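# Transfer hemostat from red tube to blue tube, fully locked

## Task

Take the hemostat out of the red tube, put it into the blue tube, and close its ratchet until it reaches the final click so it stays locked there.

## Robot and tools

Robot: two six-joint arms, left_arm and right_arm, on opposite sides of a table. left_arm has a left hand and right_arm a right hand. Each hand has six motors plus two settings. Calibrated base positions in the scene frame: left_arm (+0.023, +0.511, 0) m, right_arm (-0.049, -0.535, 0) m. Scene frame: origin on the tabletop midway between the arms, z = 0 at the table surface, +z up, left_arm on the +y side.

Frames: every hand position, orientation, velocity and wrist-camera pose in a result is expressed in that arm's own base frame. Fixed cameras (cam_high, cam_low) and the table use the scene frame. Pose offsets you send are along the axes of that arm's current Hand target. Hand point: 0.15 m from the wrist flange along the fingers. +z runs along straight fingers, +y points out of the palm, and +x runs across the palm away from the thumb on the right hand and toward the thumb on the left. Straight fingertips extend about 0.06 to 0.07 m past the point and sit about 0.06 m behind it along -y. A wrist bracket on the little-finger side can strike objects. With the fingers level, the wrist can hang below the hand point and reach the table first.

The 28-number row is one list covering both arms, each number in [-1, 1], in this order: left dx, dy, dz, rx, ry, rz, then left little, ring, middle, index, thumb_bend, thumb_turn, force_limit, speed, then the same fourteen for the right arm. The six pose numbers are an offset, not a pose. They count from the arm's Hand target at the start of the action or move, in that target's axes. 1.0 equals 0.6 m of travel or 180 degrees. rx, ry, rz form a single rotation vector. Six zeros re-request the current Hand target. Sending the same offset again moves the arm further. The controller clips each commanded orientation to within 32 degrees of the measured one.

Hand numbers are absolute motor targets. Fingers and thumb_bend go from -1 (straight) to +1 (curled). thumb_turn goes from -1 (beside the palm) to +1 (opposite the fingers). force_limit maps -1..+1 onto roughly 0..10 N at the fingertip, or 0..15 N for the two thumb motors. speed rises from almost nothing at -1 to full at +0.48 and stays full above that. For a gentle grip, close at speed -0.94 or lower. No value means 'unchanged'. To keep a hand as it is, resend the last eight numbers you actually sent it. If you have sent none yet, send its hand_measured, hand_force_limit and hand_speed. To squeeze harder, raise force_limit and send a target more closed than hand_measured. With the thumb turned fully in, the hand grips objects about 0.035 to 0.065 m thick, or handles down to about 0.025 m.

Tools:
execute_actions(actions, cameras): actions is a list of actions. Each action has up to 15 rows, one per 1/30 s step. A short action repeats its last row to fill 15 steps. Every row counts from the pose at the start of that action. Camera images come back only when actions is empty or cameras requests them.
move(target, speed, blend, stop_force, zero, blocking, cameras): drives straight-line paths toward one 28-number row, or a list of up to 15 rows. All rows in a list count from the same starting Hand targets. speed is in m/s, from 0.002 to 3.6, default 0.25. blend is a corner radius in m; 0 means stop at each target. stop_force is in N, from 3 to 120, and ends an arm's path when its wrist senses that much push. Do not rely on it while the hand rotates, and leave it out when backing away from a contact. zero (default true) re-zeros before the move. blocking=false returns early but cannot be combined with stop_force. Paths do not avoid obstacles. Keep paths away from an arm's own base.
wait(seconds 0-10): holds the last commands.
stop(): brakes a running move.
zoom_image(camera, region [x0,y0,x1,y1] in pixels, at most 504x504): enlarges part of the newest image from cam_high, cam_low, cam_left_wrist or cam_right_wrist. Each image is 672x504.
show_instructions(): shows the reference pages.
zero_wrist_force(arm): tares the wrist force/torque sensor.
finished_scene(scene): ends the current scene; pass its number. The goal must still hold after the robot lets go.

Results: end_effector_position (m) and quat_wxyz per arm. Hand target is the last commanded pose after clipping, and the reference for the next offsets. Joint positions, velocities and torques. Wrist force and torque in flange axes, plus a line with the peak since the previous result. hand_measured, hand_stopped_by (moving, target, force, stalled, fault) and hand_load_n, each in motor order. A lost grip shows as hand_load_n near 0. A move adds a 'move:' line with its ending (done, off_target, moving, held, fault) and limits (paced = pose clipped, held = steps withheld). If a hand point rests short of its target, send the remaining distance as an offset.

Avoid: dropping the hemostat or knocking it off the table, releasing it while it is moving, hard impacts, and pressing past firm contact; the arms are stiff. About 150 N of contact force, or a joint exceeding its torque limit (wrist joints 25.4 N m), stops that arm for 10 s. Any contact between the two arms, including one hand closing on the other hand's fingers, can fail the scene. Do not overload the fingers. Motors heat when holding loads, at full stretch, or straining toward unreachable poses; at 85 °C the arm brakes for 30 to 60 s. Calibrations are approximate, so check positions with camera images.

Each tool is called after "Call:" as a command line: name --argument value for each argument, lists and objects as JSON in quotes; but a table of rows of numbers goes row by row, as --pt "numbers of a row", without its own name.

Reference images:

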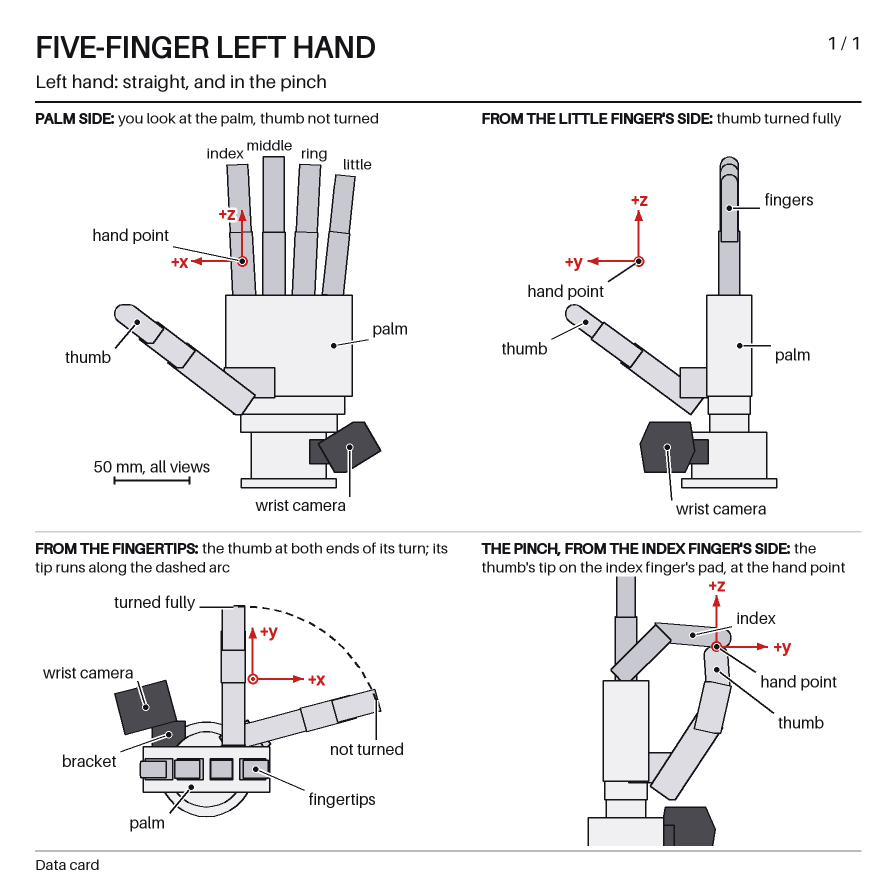

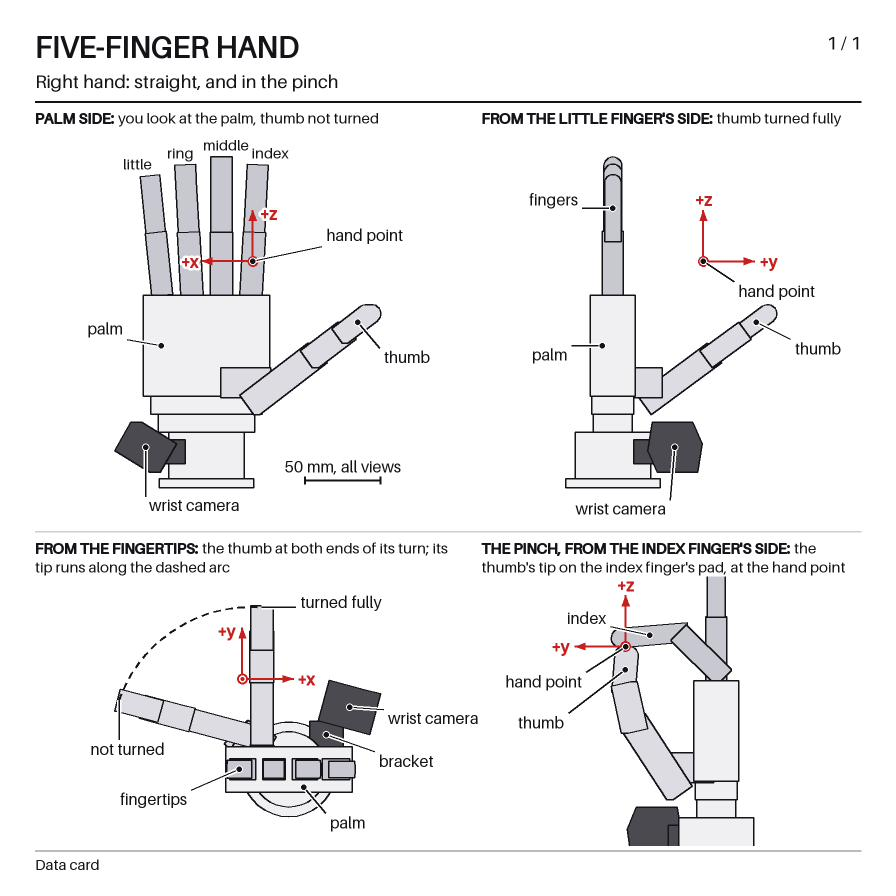

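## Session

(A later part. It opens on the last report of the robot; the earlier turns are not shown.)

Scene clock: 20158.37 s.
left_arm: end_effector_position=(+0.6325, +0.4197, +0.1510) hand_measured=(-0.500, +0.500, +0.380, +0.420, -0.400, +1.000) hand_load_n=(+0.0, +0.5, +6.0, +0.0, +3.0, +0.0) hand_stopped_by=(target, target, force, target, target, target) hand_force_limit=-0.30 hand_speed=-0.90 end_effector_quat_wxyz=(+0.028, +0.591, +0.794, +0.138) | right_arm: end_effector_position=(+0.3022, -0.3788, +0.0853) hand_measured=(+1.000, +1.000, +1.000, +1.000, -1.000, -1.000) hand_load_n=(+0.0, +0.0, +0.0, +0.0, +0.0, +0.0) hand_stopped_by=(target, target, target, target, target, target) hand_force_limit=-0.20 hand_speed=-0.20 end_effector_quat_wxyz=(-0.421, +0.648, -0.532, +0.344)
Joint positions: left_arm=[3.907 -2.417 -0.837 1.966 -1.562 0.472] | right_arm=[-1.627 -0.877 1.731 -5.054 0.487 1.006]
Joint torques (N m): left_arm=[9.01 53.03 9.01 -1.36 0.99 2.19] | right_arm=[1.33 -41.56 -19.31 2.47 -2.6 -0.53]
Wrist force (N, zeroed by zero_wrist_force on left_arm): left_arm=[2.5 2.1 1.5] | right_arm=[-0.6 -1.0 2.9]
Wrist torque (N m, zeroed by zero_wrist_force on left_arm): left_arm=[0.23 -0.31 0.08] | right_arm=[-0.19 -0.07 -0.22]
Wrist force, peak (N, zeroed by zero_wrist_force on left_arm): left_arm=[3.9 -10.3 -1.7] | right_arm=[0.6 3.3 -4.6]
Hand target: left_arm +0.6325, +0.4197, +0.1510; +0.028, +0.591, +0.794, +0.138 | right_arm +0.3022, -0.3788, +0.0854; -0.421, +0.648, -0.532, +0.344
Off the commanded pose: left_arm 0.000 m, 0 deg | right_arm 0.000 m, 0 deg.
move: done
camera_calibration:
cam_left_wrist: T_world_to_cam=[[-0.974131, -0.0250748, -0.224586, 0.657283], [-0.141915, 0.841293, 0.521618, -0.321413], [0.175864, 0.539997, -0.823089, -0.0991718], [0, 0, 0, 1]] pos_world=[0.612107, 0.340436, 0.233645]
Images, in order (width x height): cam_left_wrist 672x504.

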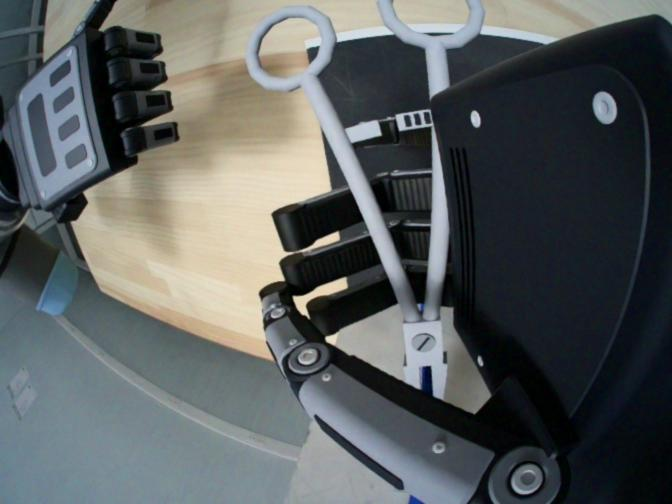

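Call:
move --target '[0,0,0,0,0,0,-0.5,0.5,0.44,0.42,-0.4,1,-0.3,-0.9,0,0,0,0.1613,-0.0275,0.4278,-0.2,-0.2,-0.2,-0.2,-1,1,-0.2,-0.2]' --speed 0.2 --cameras '["all"]'

Scene clock: 20167.43 s.
left_arm: end_effector_position=(+0.6325, +0.4197, +0.1510) hand_measured=(-0.500, +0.500, +0.380, +0.420, -0.400, +1.000) hand_load_n=(+0.0, +0.5, +6.0, +0.5, +3.0, +0.0) hand_stopped_by=(target, target, force, target, target, target) hand_force_limit=-0.30 hand_speed=-0.90 end_effector_quat_wxyz=(+0.028, +0.591, +0.794, +0.138) | right_arm: end_effector_position=(+0.3019, -0.3788, +0.0848) hand_measured=(-0.200, -0.200, -0.200, -0.200, -1.000, +1.000) hand_load_n=(+0.0, +0.0, +0.0, +0.0, +0.0, -0.5) hand_stopped_by=(target, target, target, target, target, target) hand_force_limit=-0.20 hand_speed=-0.20 end_effector_quat_wxyz=(+0.607, -0.371, +0.665, -0.229)
Joint positions: left_arm=[3.907 -2.417 -0.837 1.966 -1.562 0.472] | right_arm=[-1.704 -0.64 1.757 -4.784 0.322 1.204]
Joint torques (N m): left_arm=[8.74 53.15 7.68 -1.47 1.04 2.26] | right_arm=[0.69 -39.56 -6.66 2.17 -0.69 0.3]
Wrist force (N, zeroed by zero_wrist_force on left_arm): left_arm=[2.2 2.1 1.4] | right_arm=[-0.8 0.0 3.0]
Wrist torque (N m, zeroed by zero_wrist_force on left_arm): left_arm=[0.24 -0.28 0.06] | right_arm=[-0.12 -0.23 -0.08]
Wrist force, peak (N, zeroed by zero_wrist_force on left_arm): left_arm=[2.7 2.2 1.6] | right_arm=[-1.6 -1.6 3.4]
Hand target: left_arm +0.6325, +0.4197, +0.1510; +0.028, +0.591, +0.794, +0.138 | right_arm +0.3019, -0.3788, +0.0848; +0.607, -0.371, +0.665, -0.229 (not the last commanded pose)
Off the commanded pose: left_arm 0.000 m, 0 deg | right_arm 0.001 m, 39 deg.
FORCE FAULT: contact force on the right arm reached its limit, and that arm stopped. The contact can be on any part of that arm, not only on its tool. That arm's remaining commands of this call were not run. That arm is still stopped at the end of this call. That arm stays stopped for about 10 more seconds. Until then a move that you send moves the other arm only, and its call returns only when the move has ended. Once the stop has ended, the next robot result says so. If the stop ends while you think or write, that arm runs what you send next, counted from a new Hand target: where the arm stands when the stop ends. While its stop runs, that arm, its gripper or tool too, takes no new command. Until it ends, the stop uses up actions while you think or wait. An arm that is not stopped still takes commands.
move: fault (right_arm)
camera_calibration:
cam_left_wrist: T_world_to_cam=[[-0.974149, -0.0251275, -0.224506, 0.657293], [-0.141918, 0.841286, 0.52163, -0.321411], [0.175767, 0.540006, -0.823103, -0.099112], [0, 0, 0, 1]] pos_world=[0.612107, 0.340436, 0.233645]
cam_right_wrist: T_world_to_cam=[[-0.210746, 0.380174, -0.900585, 0.278871], [-0.475457, 0.765098, 0.434241, 0.410895], [0.854124, 0.519704, 0.0195147, 0.0473051], [0, 0, 0, 1]] pos_world=[0.213729, -0.444979, 0.071796]

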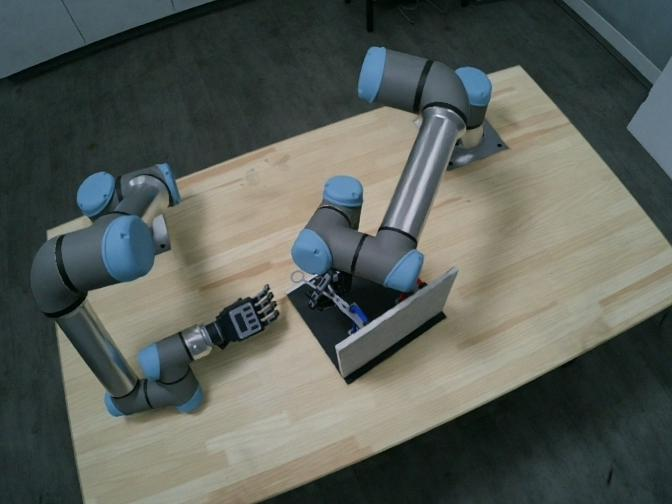

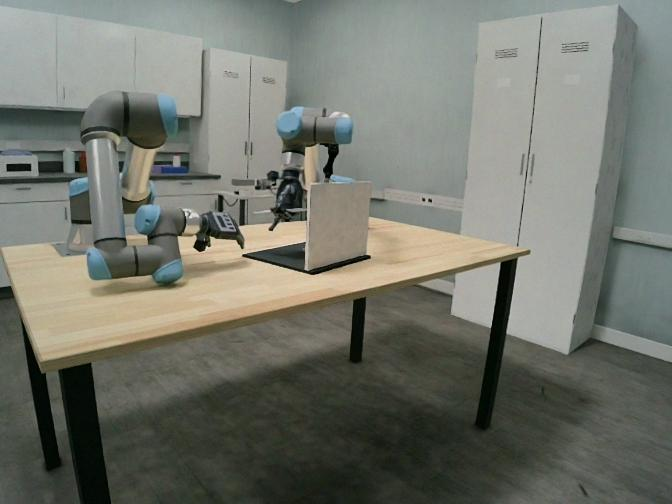

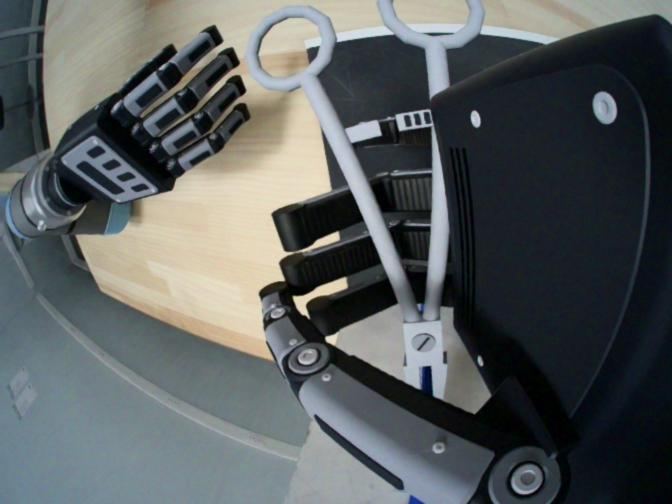

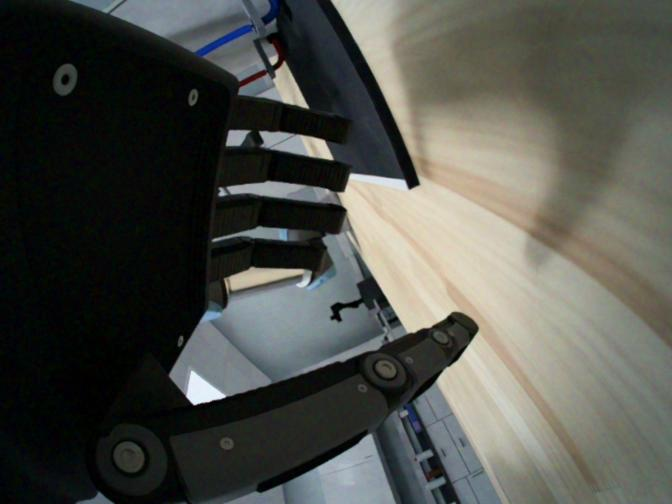

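Call:
wait --seconds 8

Call:
move --target '[0,0,0,0,0,0,-0.5,0.5,0.44,0.42,-0.4,1,-0.3,-0.9,-0.1062,-0.1258,-0.0267,0,0,0,-0.2,-0.2,-0.2,-0.2,-1,1,-0.2,-0.2]' --speed 0.05

Scene clock: 20189.83 s.
left_arm: end_effector_position=(+0.6325, +0.4197, +0.1510) hand_measured=(-0.500, +0.500, +0.380, +0.420, -0.400, +1.000) hand_load_n=(+0.0, +0.5, +6.0, +0.0, +3.0, +0.5) hand_stopped_by=(target, target, force, target, target, target) hand_force_limit=-0.30 hand_speed=-0.90 end_effector_quat_wxyz=(+0.028, +0.591, +0.794, +0.138) | right_arm: end_effector_position=(+0.3019, -0.3788, +0.0848) hand_measured=(-0.200, -0.200, -0.200, -0.200, -1.000, +1.000) hand_load_n=(+0.0, +0.0, +0.0, +0.0, +0.0, +0.0) hand_stopped_by=(target, target, target, target, target, target) hand_force_limit=-0.20 hand_speed=-0.20 end_effector_quat_wxyz=(+0.607, -0.371, +0.665, -0.229)
Joint positions: left_arm=[3.907 -2.417 -0.837 1.966 -1.562 0.472] | right_arm=[-1.704 -0.64 1.757 -4.784 0.322 1.204]
Joint torques (N m): left_arm=[8.05 53.27 9.03 -1.42 1.13 2.22] | right_arm=[1.05 -39.95 -6.72 1.85 -0.3 -0.18]
Wrist force (N, zeroed by zero_wrist_force on left_arm): left_arm=[2.3 1.8 1.4] | right_arm=[-0.9 0.0 3.1]
Wrist torque (N m, zeroed by zero_wrist_force on left_arm): left_arm=[0.19 -0.28 0.07] | right_arm=[-0.13 -0.21 -0.08]
Wrist force, peak (N, zeroed by zero_wrist_force on left_arm): left_arm=[2.6 2.3 1.8] | right_arm=[-0.8 0.0 3.4]
Hand target: left_arm +0.6325, +0.4197, +0.1510; +0.028, +0.591, +0.794, +0.138 | right_arm +0.3019, -0.3788, +0.0848; +0.607, -0.371, +0.665, -0.229 (not the last commanded pose)
Off the commanded pose: left_arm 0.000 m, 0 deg | right_arm 0.001 m, 39 deg.
FORCE FAULT, CONTINUED: the right arm's stop, for the force fault that an earlier result reported, is over. The rest of the stop counts as 19 of the actions that you can send in this scene. That arm's target is now where it stood when the stop ended, not its last command. That arm accepts commands again.
wait: 8.00 s; at rest from the start

Scene clock: 20192.13 s.
left_arm: end_effector_position=(+0.6325, +0.4197, +0.1510) hand_measured=(-0.500, +0.500, +0.380, +0.420, -0.400, +1.000) hand_load_n=(+0.0, +0.5, +6.0, +0.0, +3.0, +0.5) hand_stopped_by=(target, target, force, target, target, target) hand_force_limit=-0.30 hand_speed=-0.90 end_effector_quat_wxyz=(+0.028, +0.591, +0.794, +0.138) | right_arm: end_effector_position=(+0.3018, -0.3789, +0.1850) hand_measured=(-0.200, -0.200, -0.200, -0.200, -1.000, +1.000) hand_load_n=(+0.0, +0.0, +0.0, +0.0, +0.0, +0.0) hand_stopped_by=(target, target, target, target, target, target) hand_force_limit=-0.20 hand_speed=-0.20 end_effector_quat_wxyz=(+0.607, -0.371, +0.665, -0.229) end_effector_velocity=(+0.000, +0.000, -0.002) end_effector_angular_velocity=(-0.003, +0.000, -0.002)
Joint positions: left_arm=[3.907 -2.417 -0.837 1.966 -1.562 0.472] | right_arm=[-1.704 -0.847 1.787 -4.607 0.322 1.204]
Joint velocities: left_arm=[within noise] | right_arm=[-0.001 0.002 0.001 -0.006 -0.001 -0.001]
Joint torques (N m): left_arm=[7.39 53.34 9.52 -1.49 1.13 2.22] | right_arm=[-11.88 -25.67 -1.19 -0.32 1.78 -2.58]
Wrist force (N, zeroed by zero_wrist_force on left_arm): left_arm=[2.6 2.1 1.4] | right_arm=[-0.8 0.0 3.1]
Wrist torque (N m, zeroed by zero_wrist_force on left_arm): left_arm=[0.24 -0.34 0.08] | right_arm=[-0.14 -0.22 -0.08]
Wrist force, peak (N, zeroed by zero_wrist_force on left_arm): left_arm=[2.6 2.1 1.9] | right_arm=[-1.4 -0.2 3.2]
Hand target: left_arm +0.6325, +0.4197, +0.1510; +0.028, +0.591, +0.794, +0.138 | right_arm +0.3018, -0.3789, +0.1849; +0.607, -0.371, +0.665, -0.229
Off the commanded pose: left_arm 0.000 m, 0 deg | right_arm 0.000 m, 0 deg.
move: done

Call:
move --target '[0,0,0,0,0,0,-0.5,0.5,0.44,0.42,-0.4,1,-0.3,-0.9,0,0,0,0.0762,-0.0131,0.2022,-0.2,-0.2,-0.2,-0.2,-1,1,-0.2,-0.2]' --speed 0.2 --stop_force 10 --cameras '["all"]'

Scene clock: 20214.00 s.
left_arm: end_effector_position=(+0.6325, +0.4197, +0.1510) hand_measured=(-0.500, +0.500, +0.380, +0.420, -0.400, +1.000) hand_load_n=(+0.5, +1.0, +6.0, +0.5, +3.0, +0.5) hand_stopped_by=(target, target, force, target, target, target) hand_force_limit=-0.30 hand_speed=-0.90 end_effector_quat_wxyz=(+0.028, +0.591, +0.794, +0.138) | right_arm: end_effector_position=(+0.3018, -0.3789, +0.1849) hand_measured=(-0.200, -0.200, -0.200, -0.200, -1.000, +1.000) hand_load_n=(+0.0, +0.0, +0.0, +0.0, +0.0, -0.5) hand_stopped_by=(target, target, target, target, target, target) hand_force_limit=-0.20 hand_speed=-0.20 end_effector_quat_wxyz=(+0.700, -0.076, +0.703, -0.097)
Joint positions: left_arm=[3.907 -2.417 -0.837 1.966 -1.562 0.472] | right_arm=[-1.766 -0.737 2.038 -4.443 0.164 1.325]
Joint torques (N m): left_arm=[7.24 52.96 9.61 -1.41 1.33 2.25] | right_arm=[12.09 -51.23 -7.29 -1.99 2.45 1.54]
Wrist force (N, zeroed by zero_wrist_force on left_arm): left_arm=[2.5 1.9 1.4] | right_arm=[-0.6 1.3 2.9]
Wrist torque (N m, zeroed by zero_wrist_force on left_arm): left_arm=[0.21 -0.33 0.08] | right_arm=[-0.03 -0.34 0.05]
Wrist force, peak (N, zeroed by zero_wrist_force on left_arm): left_arm=[2.6 2.3 1.7] | right_arm=[-0.8 1.7 3.2]
Hand target: left_arm +0.6325, +0.4197, +0.1510; +0.028, +0.591, +0.794, +0.138 | right_arm +0.3018, -0.3789, +0.1849; +0.700, -0.076, +0.703, -0.097
Off the commanded pose: left_arm 0.000 m, 0 deg | right_arm 0.000 m, 0 deg.
move: done
camera_calibration:
cam_left_wrist: T_world_to_cam=[[-0.974149, -0.0251275, -0.224506, 0.657293], [-0.141918, 0.841286, 0.52163, -0.321411], [0.175767, 0.540006, -0.823103, -0.099112], [0, 0, 0, 1]] pos_world=[0.612107, 0.340436, 0.233645]
cam_right_wrist: T_world_to_cam=[[0.0189288, 0.863831, -0.503426, 0.409495], [-0.407684, 0.466424, 0.785011, 0.168971], [0.912927, 0.19038, 0.360999, -0.16019], [0, 0, 0, 1]] pos_world=[0.207377, -0.40205, 0.131335]

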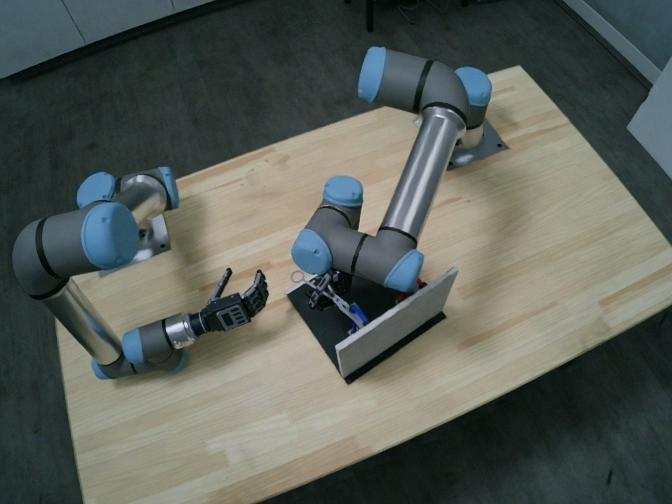

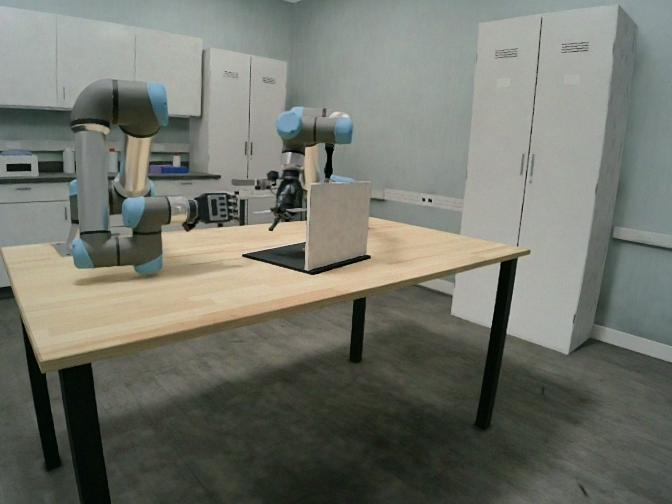

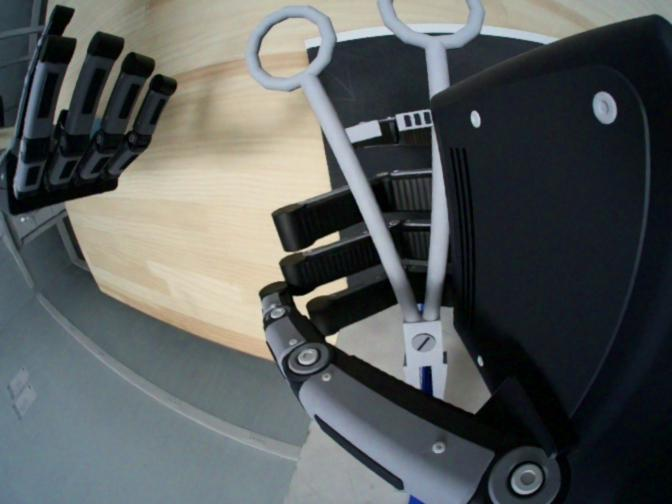

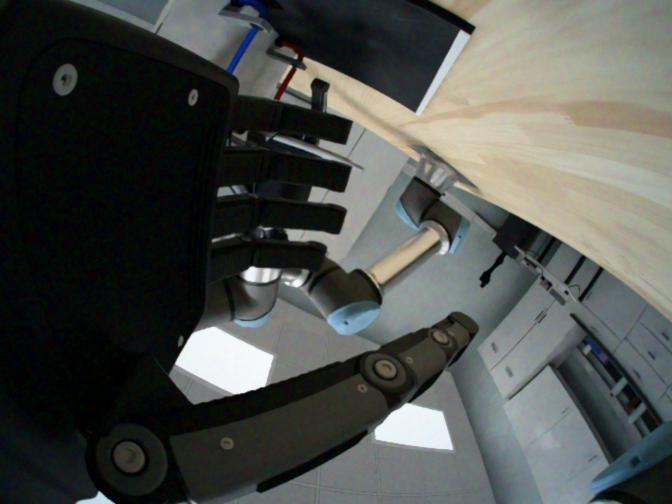

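Call:
zoom_image --camera "cam_right_wrist" --region '[200, 70, 380, 290]'

Scaled by 2.291 from the camera's 672x504 image, which has a finer 960x720 frame.

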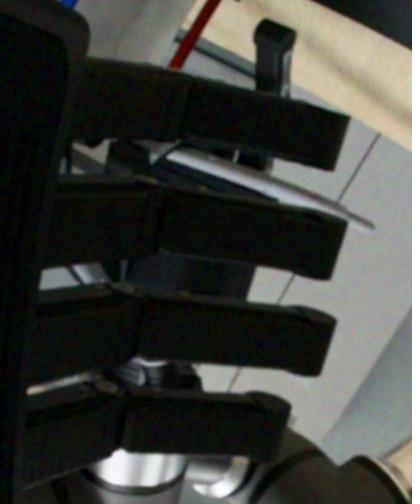

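Call:
move --target '[0,0,0,0,0,0,-0.5,0.5,0.44,0.42,-0.4,1,-0.3,-0.9,0.0485,0.0121,0,0,0,0,-0.2,-0.2,-0.2,-0.2,-1,1,-0.2,-0.2]' --speed 0.04 --stop_force 8 --cameras '["all"]'

Call:
zoom_image --camera "cam_right_wrist" --region '[200, 70, 380, 290]'

Call:
zoom_image --camera "cam_low" --region '[60, 160, 320, 300]'

Scene clock: 20280.43 s.
left_arm: end_effector_position=(+0.6325, +0.4197, +0.1510) hand_measured=(-0.500, +0.500, +0.380, +0.420, -0.400, +1.000) hand_load_n=(+0.0, +1.0, +6.0, +0.0, +3.5, +0.5) hand_stopped_by=(target, target, force, target, target, target) hand_force_limit=-0.30 hand_speed=-0.90 end_effector_quat_wxyz=(+0.028, +0.591, +0.794, +0.138) | right_arm: end_effector_position=(+0.3018, -0.3790, +0.1723) hand_measured=(-0.200, -0.200, -0.200, -0.200, -1.000, +1.000) hand_load_n=(+0.0, +0.0, +0.0, +0.0, +0.0, -0.5) hand_stopped_by=(target, target, target, target, target, target) hand_force_limit=-0.20 hand_speed=-0.20 end_effector_quat_wxyz=(+0.701, -0.075, +0.703, -0.097)
Joint positions: left_arm=[3.907 -2.417 -0.837 1.966 -1.562 0.472] | right_arm=[-1.766 -0.704 2.03 -4.465 0.164 1.325]
Joint torques (N m): left_arm=[6.98 53.48 10.08 -1.49 1.3 2.19] | right_arm=[1.31 -35.93 -5.4 0.03 0.34 -0.18]
Wrist force (N, zeroed by zero_wrist_force on left_arm): left_arm=[2.5 2.1 1.5] | right_arm=[-0.9 1.5 2.9]
Wrist torque (N m, zeroed by zero_wrist_force on left_arm): left_arm=[0.23 -0.31 0.07] | right_arm=[0.00 -0.29 0.03]
Wrist force, peak (N, zeroed by zero_wrist_force on left_arm): left_arm=[2.5 2.3 1.6] | right_arm=[-1.3 1.6 3.1]
Hand target: left_arm +0.6325, +0.4197, +0.1510; +0.028, +0.591, +0.794, +0.138 | right_arm +0.3018, -0.3790, +0.1723; +0.701, -0.075, +0.703, -0.097 (not the last commanded pose)
Off the commanded pose: left_arm 0.000 m, 0 deg | right_arm 0.017 m, 0 deg.
FORCE FAULT: contact force on the right arm reached its limit, and that arm stopped. The contact can be on any part of that arm, not only on its tool. That arm's remaining commands of this call were not run. That arm is still stopped at the end of this call. That arm stays stopped for about 10 more seconds. Until then a move that you send moves the other arm only, and its call returns only when the move has ended. Once the stop has ended, the next robot result says so. If the stop ends while you think or write, that arm runs what you send next, counted from a new Hand target: where the arm stands when the stop ends. While its stop runs, that arm, its gripper or tool too, takes no new command. Until it ends, the stop uses up actions while you think or wait. An arm that is not stopped still takes commands.
move: fault (right_arm)
camera_calibration:
cam_left_wrist: T_world_to_cam=[[-0.974149, -0.0251275, -0.224506, 0.657293], [-0.141918, 0.841286, 0.52163, -0.321411], [0.175767, 0.540006, -0.823103, -0.099112], [0, 0, 0, 1]] pos_world=[0.612107, 0.340436, 0.233645]
cam_right_wrist: T_world_to_cam=[[0.0191268, 0.86446, -0.502337, 0.403275], [-0.40793, 0.465455, 0.785458, 0.178591], [0.912813, 0.189895, 0.361542, -0.155824], [0, 0, 0, 1]] pos_world=[0.207377, -0.402151, 0.118641]

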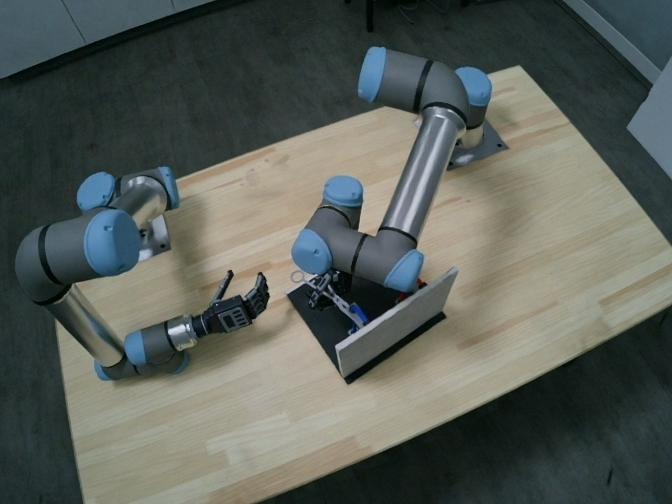

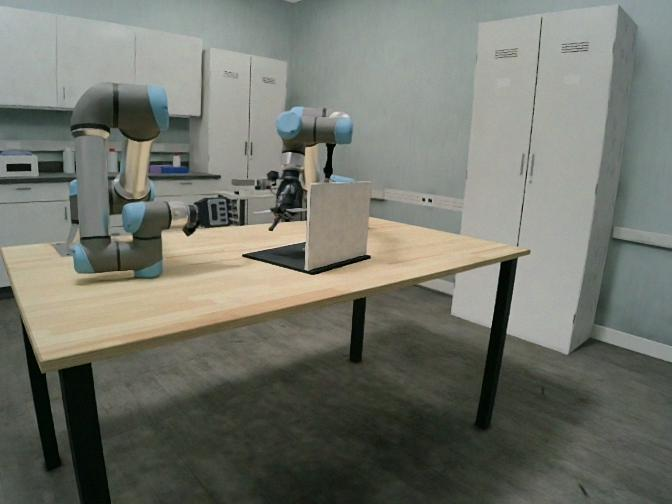

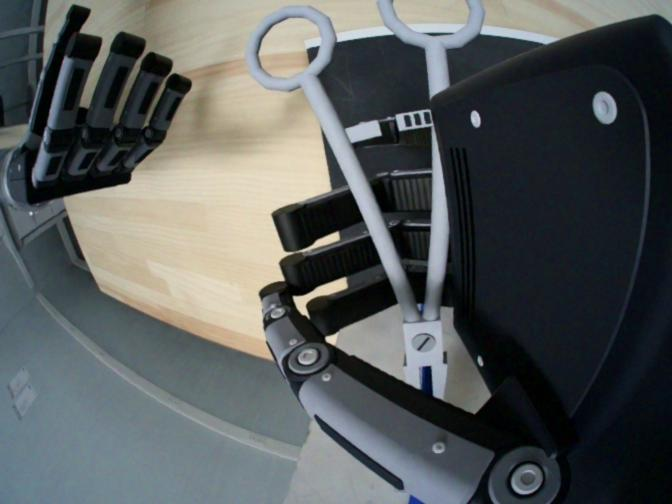

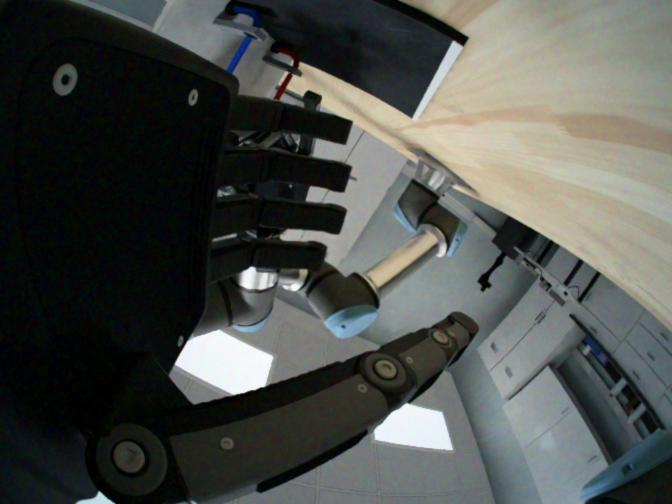

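Scaled by 2.291 from the camera's 672x504 image, which has a finer 960x720 frame.

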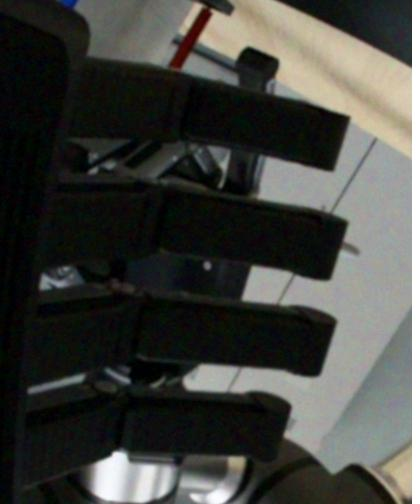

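Scaled by 1.938 from the camera's 672x504 image, which has a finer 960x720 frame.

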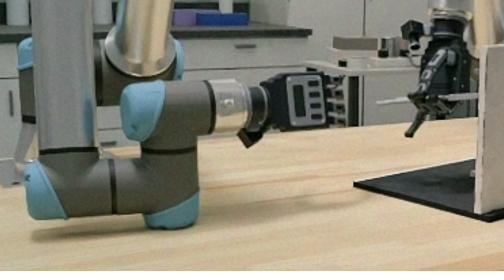

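Call:
execute_actions --actions '[]'

Scene clock: 20366.57 s.
left_arm: end_effector_position=(+0.6325, +0.4197, +0.1510) hand_measured=(-0.500, +0.500, +0.380, +0.420, -0.400, +1.000) hand_load_n=(+0.0, +1.0, +6.0, +0.5, +3.0, +0.5) hand_stopped_by=(target, target, force, target, target, target) hand_force_limit=-0.30 hand_speed=-0.90 end_effector_quat_wxyz=(+0.028, +0.591, +0.794, +0.138) | right_arm: end_effector_position=(+0.3018, -0.3790, +0.1723) hand_measured=(-0.200, -0.200, -0.200, -0.200, -1.000, +1.000) hand_load_n=(+0.0, +0.0, +0.0, +0.0, +0.0, +0.0) hand_stopped_by=(target, target, target, target, target, target) hand_force_limit=-0.20 hand_speed=-0.20 end_effector_quat_wxyz=(+0.701, -0.075, +0.703, -0.097)
Joint positions: left_arm=[3.907 -2.417 -0.837 1.966 -1.562 0.472] | right_arm=[-1.766 -0.704 2.03 -4.465 0.164 1.325]
Joint velocities: within noise
Joint torques (N m): left_arm=[6.54 52.81 10.52 -1.51 1.41 2.23] | right_arm=[0.16 -36.5 -2.05 0.18 0.18 0.04]
Motor temperatures (°C): left_arm=[24 38 28 33 30 32] | right_arm=[24 30 27 32 35 29]
Wrist force (N, zeroed by zero_wrist_force on left_arm): left_arm=[2.2 2.0 1.4] | right_arm=[-0.7 1.5 3.0]
Wrist torque (N m, zeroed by zero_wrist_force on left_arm): left_arm=[0.23 -0.28 0.06] | right_arm=[0.01 -0.32 0.05]
Wrist force, peak (N, zeroed by zero_wrist_force on left_arm): left_arm=[2.5 2.3 1.8] | right_arm=[-0.8 1.7 3.3]
Hand target: left_arm +0.6325, +0.4197, +0.1510; +0.028, +0.591, +0.794, +0.138 | right_arm +0.3018, -0.3790, +0.1723; +0.701, -0.075, +0.703, -0.097 (not the last commanded pose)
Off the commanded pose: left_arm 0.000 m, 0 deg | right_arm 0.017 m, 0 deg.
FORCE FAULT, CONTINUED: the right arm's stop, for the force fault that an earlier result reported, is over. The rest of the stop counts as 19 of the actions that you can send in this scene. That arm's target is now where it stood when the stop ended, not its last command. That arm accepts commands again.
camera_calibration:
cam_left_wrist: T_world_to_cam=[[-0.974149, -0.0251275, -0.224506, 0.657293], [-0.141918, 0.841286, 0.52163, -0.321411], [0.175767, 0.540006, -0.823103, -0.099112], [0, 0, 0, 1]] pos_world=[0.612107, 0.340436, 0.233645]
cam_right_wrist: T_world_to_cam=[[0.0191268, 0.86446, -0.502337, 0.403275], [-0.40793, 0.465455, 0.785458, 0.178591], [0.912813, 0.189895, 0.361542, -0.155824], [0, 0, 0, 1]] pos_world=[0.207377, -0.402151, 0.118641]

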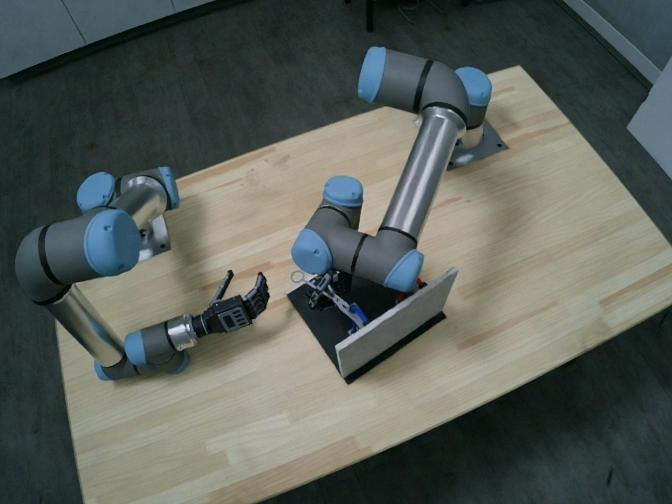

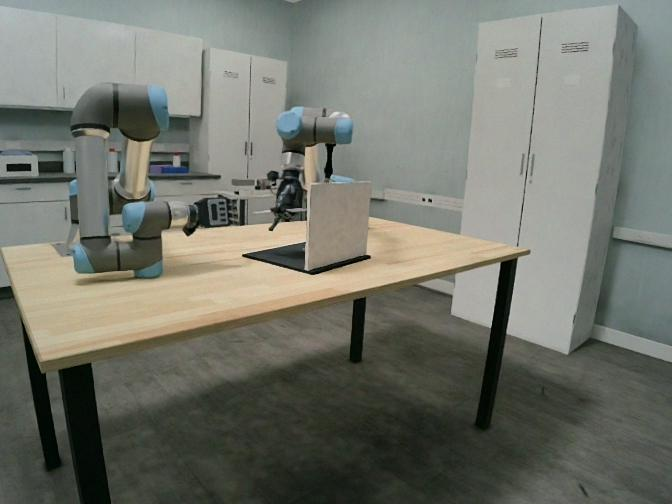

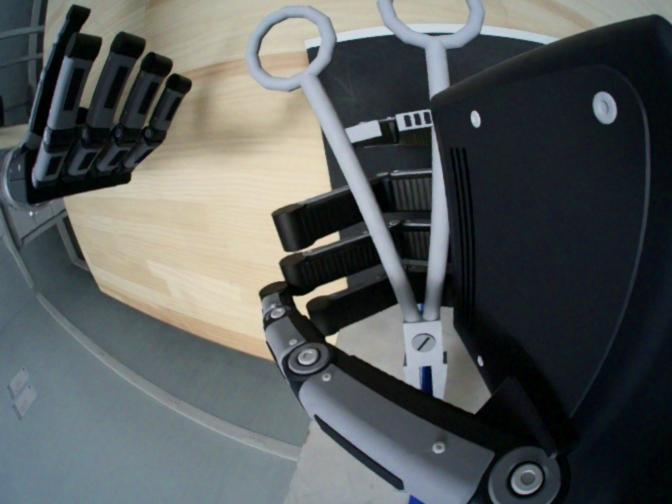

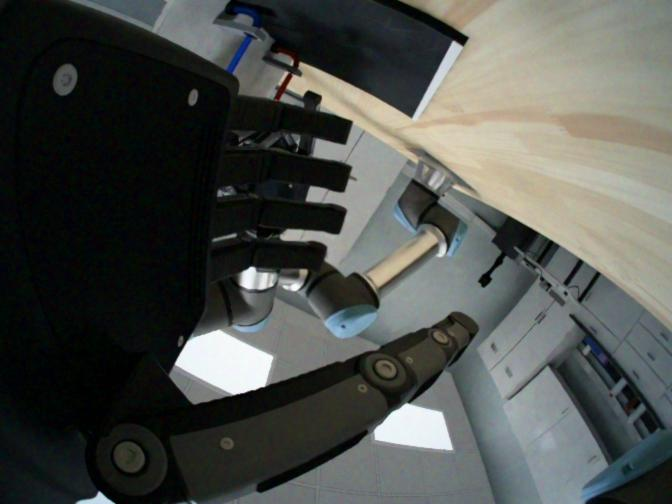

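Call:
move --pt "0 0 0 0 0 0 -0.5 0.5 0.44 0.42 -0.4 1 -0.3 -0.9 -0.0808 -0.0202 0 0 0 0 -0.2 -0.2 -0.2 -0.2 -1 1 -0.2 -0.2" --pt "0 0 0 0 0 0 -0.5 0.5 0.44 0.42 -0.4 1 -0.3 -0.9 -0.0808 -0.0202 0 -0.1239 0.0548 -0.0024 -0.2 -0.2 -0.2 -0.2 -1 1 -0.2 -0.2" --speed 0.1 --cameras '["cam_right_wrist","cam_left_wrist","cam_high"]'

Scene clock: 20865.17 s.
left_arm: end_effector_position=(+0.6325, +0.4197, +0.1510) hand_measured=(-0.500, +0.500, +0.380, +0.420, -0.400, +1.000) hand_load_n=(+0.0, +0.5, +6.0, +0.0, +3.0, +0.5) hand_stopped_by=(target, target, force, target, target, target) hand_force_limit=-0.30 hand_speed=-0.90 end_effector_quat_wxyz=(+0.028, +0.591, +0.794, +0.138) | right_arm: end_effector_position=(+0.3018, -0.3790, +0.2222) hand_measured=(-0.200, -0.200, -0.200, -0.200, -1.000, +1.000) hand_load_n=(-0.5, +0.0, +0.0, +0.0, +0.0, +0.0) hand_stopped_by=(target, target, target, target, target, target) hand_force_limit=-0.20 hand_speed=-0.20 end_effector_quat_wxyz=(+0.610, -0.203, +0.765, +0.032)
Joint positions: left_arm=[3.907 -2.417 -0.837 1.966 -1.562 0.472] | right_arm=[-1.661 -0.811 1.624 -4.545 0.473 1.903]
Joint torques (N m): left_arm=[5.95 53.17 10.6 -1.37 1.45 2.16] | right_arm=[-10.25 -48.33 -5.55 -0.22 -2.73 -2.75]
Wrist force (N, zeroed by zero_wrist_force on left_arm): left_arm=[2.2 2.1 1.5] | right_arm=[-0.8 1.4 2.8]
Wrist torque (N m, zeroed by zero_wrist_force on left_arm): left_arm=[0.23 -0.27 0.06] | right_arm=[0.00 -0.27 0.00]
Wrist force, peak (N, zeroed by zero_wrist_force on left_arm): left_arm=[2.7 2.3 1.6] | right_arm=[-1.8 1.0 3.1]
Hand target: left_arm +0.6325, +0.4197, +0.1510; +0.028, +0.591, +0.794, +0.138 | right_arm +0.3018, -0.3790, +0.2223; +0.610, -0.203, +0.765, +0.032
Off the commanded pose: left_arm 0.000 m, 0 deg | right_arm 0.000 m, 0 deg.
move: done
camera_calibration:
cam_left_wrist: T_world_to_cam=[[-0.974149, -0.0251275, -0.224506, 0.657293], [-0.141918, 0.841286, 0.52163, -0.321411], [0.175767, 0.540006, -0.823103, -0.099112], [0, 0, 0, 1]] pos_world=[0.612107, 0.340436, 0.233645]
cam_right_wrist: T_world_to_cam=[[-0.39174, 0.80123, -0.452295, 0.517326], [-0.324327, 0.339779, 0.882815, 0.0448614], [0.861018, 0.492526, 0.126755, 0.00856099], [0, 0, 0, 1]] pos_world=[0.209836, -0.433956, 0.193294]
Images, in order (width x height): cam_high 672x504, cam_left_wrist 672x504, cam_right_wrist 672x504.

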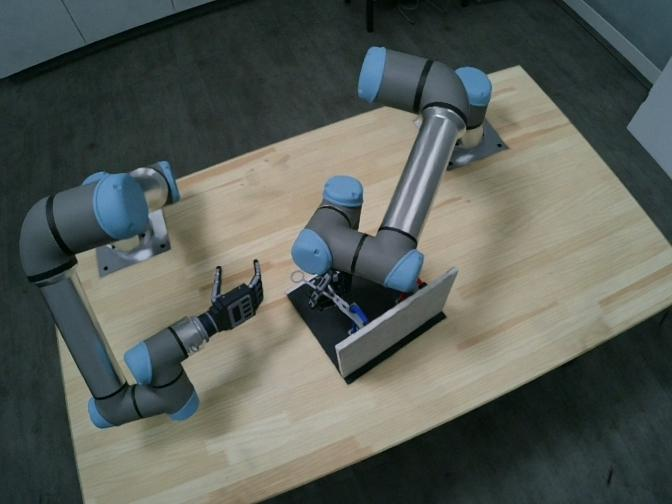

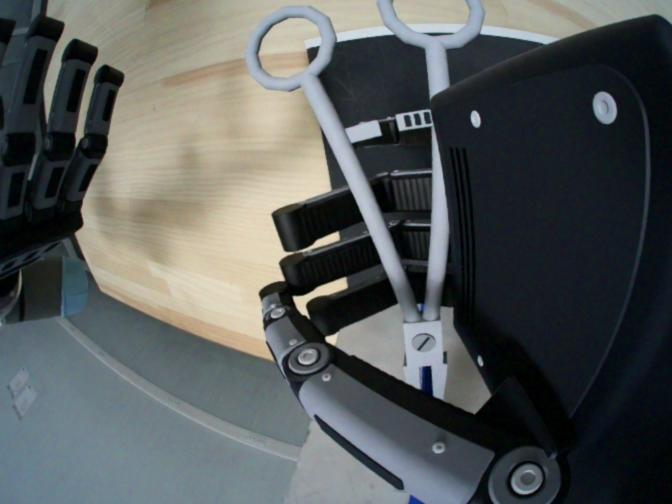

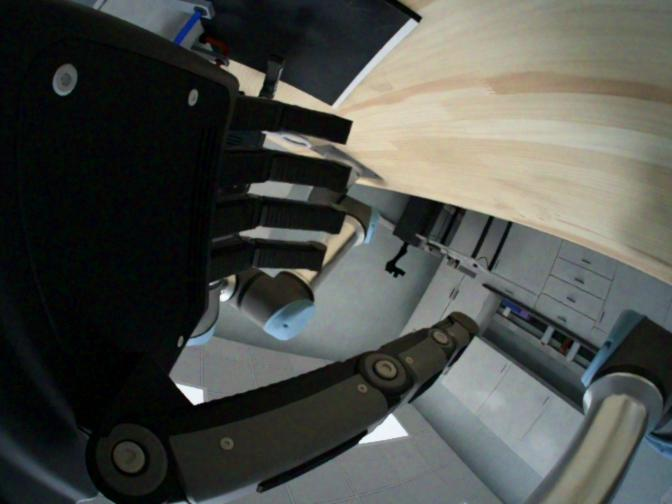

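Call:
zoom_image --camera "cam_right_wrist" --region '[210, 70, 400, 200]'

Call:
zoom_image --camera "cam_high" --region '[200, 240, 380, 350]'

Scaled by 2.653 from the camera's 672x504 image, which has a finer 960x720 frame.

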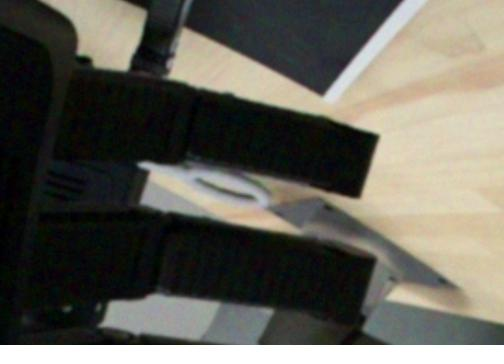

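Scaled by 2.800 from the camera's 672x504 image, which has a finer 960x720 frame.

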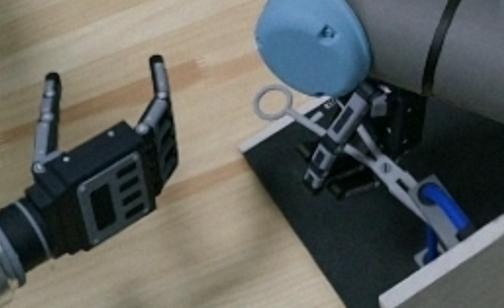

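Call:
move --target '[0,0,0,0,0,0,-0.5,0.5,0.44,0.42,-0.4,1,-0.3,-0.9,0.0508,0.0133,0.0917,0,0,0,-0.2,-0.2,-0.2,-0.2,-1,1,-0.2,-0.2]' --speed 0.06 --stop_force 15 --cameras '["cam_right_wrist","cam_left_wrist","cam_high"]'

Call:
zoom_image --camera "cam_right_wrist" --region '[180, 70, 400, 260]'

Call:
zoom_image --camera "cam_high" --region '[200, 240, 380, 350]'

Scene clock: 20961.60 s.
left_arm: end_effector_position=(+0.6325, +0.4197, +0.1510) hand_measured=(-0.500, +0.500, +0.380, +0.420, -0.400, +1.000) hand_load_n=(+0.0, +0.5, +6.0, +0.0, +3.0, +0.0) hand_stopped_by=(target, target, force, target, target, target) hand_force_limit=-0.30 hand_speed=-0.90 end_effector_quat_wxyz=(+0.028, +0.591, +0.794, +0.138) | right_arm: end_effector_position=(+0.3443, -0.3637, +0.1778) hand_measured=(-0.200, -0.200, -0.200, -0.200, -1.000, +1.000) hand_load_n=(+0.0, +0.0, +0.0, +0.0, +0.0, +0.0) hand_stopped_by=(target, target, target, target, target, target) hand_force_limit=-0.20 hand_speed=-0.20 end_effector_quat_wxyz=(+0.610, -0.203, +0.765, +0.032)
Joint positions: left_arm=[3.907 -2.417 -0.837 1.966 -1.562 0.472] | right_arm=[-1.578 -0.741 1.617 -4.716 0.407 2.02]
Joint torques (N m): left_arm=[5.09 53.45 11.45 -1.47 1.57 2.11] | right_arm=[-10.27 -57.4 -2.47 0.27 1.41 -2.64]
Wrist force (N, zeroed by zero_wrist_force on left_arm): left_arm=[2.3 2.1 1.4] | right_arm=[-1.0 1.4 2.7]
Wrist torque (N m, zeroed by zero_wrist_force on left_arm): left_arm=[0.23 -0.28 0.07] | right_arm=[0.00 -0.25 0.00]
Wrist force, peak (N, zeroed by zero_wrist_force on left_arm): left_arm=[2.6 2.1 1.9] | right_arm=[-0.7 1.5 3.6]
Hand target: left_arm +0.6325, +0.4197, +0.1510; +0.028, +0.591, +0.794, +0.138 | right_arm +0.3443, -0.3637, +0.1778; +0.610, -0.203, +0.765, +0.032
Off the commanded pose: left_arm 0.000 m, 0 deg | right_arm 0.000 m, 0 deg.
move: done
camera_calibration:
cam_left_wrist: T_world_to_cam=[[-0.974149, -0.0251275, -0.224506, 0.657293], [-0.141918, 0.841286, 0.52163, -0.321411], [0.175767, 0.540006, -0.823103, -0.099112], [0, 0, 0, 1]] pos_world=[0.612107, 0.340436, 0.233645]
cam_right_wrist: T_world_to_cam=[[-0.391707, 0.801057, -0.452629, 0.501609], [-0.324212, 0.340218, 0.882688, 0.0926992], [0.861076, 0.492503, 0.126446, -0.0298445], [0, 0, 0, 1]] pos_world=[0.252236, -0.418656, 0.148992]
Images, in order (width x height): cam_high 672x504, cam_left_wrist 672x504, cam_right_wrist 672x504.

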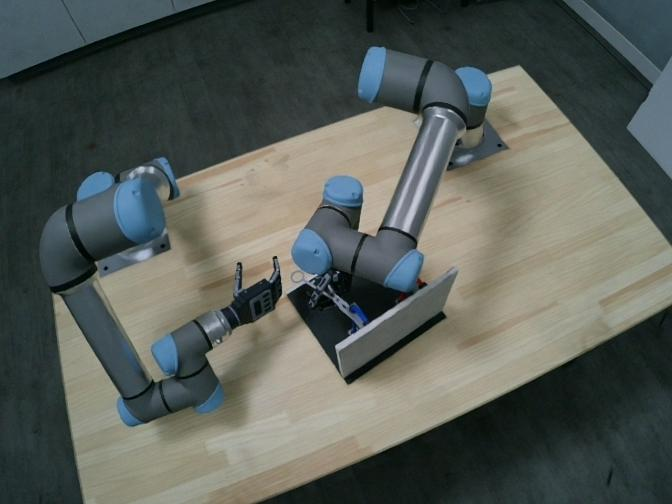

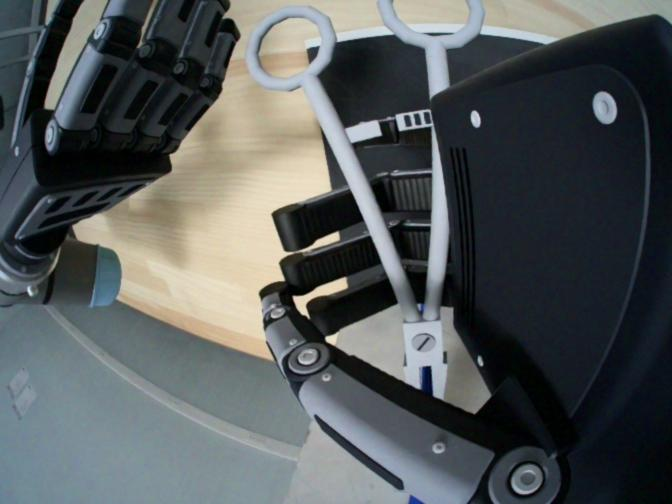

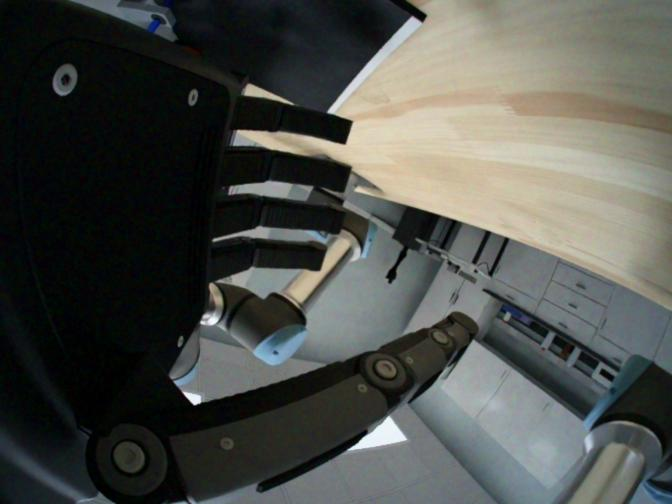

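Scaled by 2.291 from the camera's 672x504 image, which has a finer 960x720 frame.

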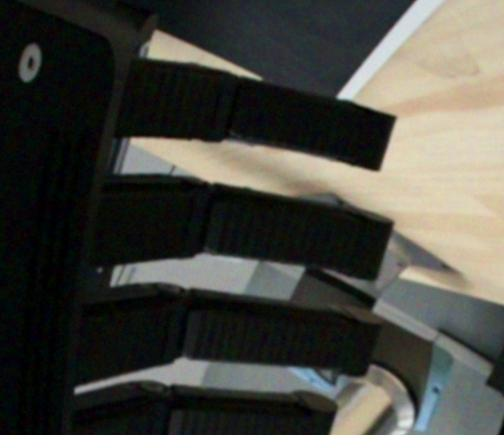

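Scaled by 2.800 from the camera's 672x504 image, which has a finer 960x720 frame.

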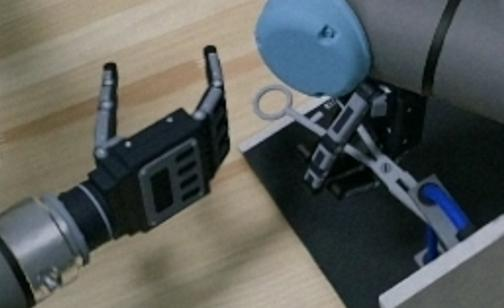

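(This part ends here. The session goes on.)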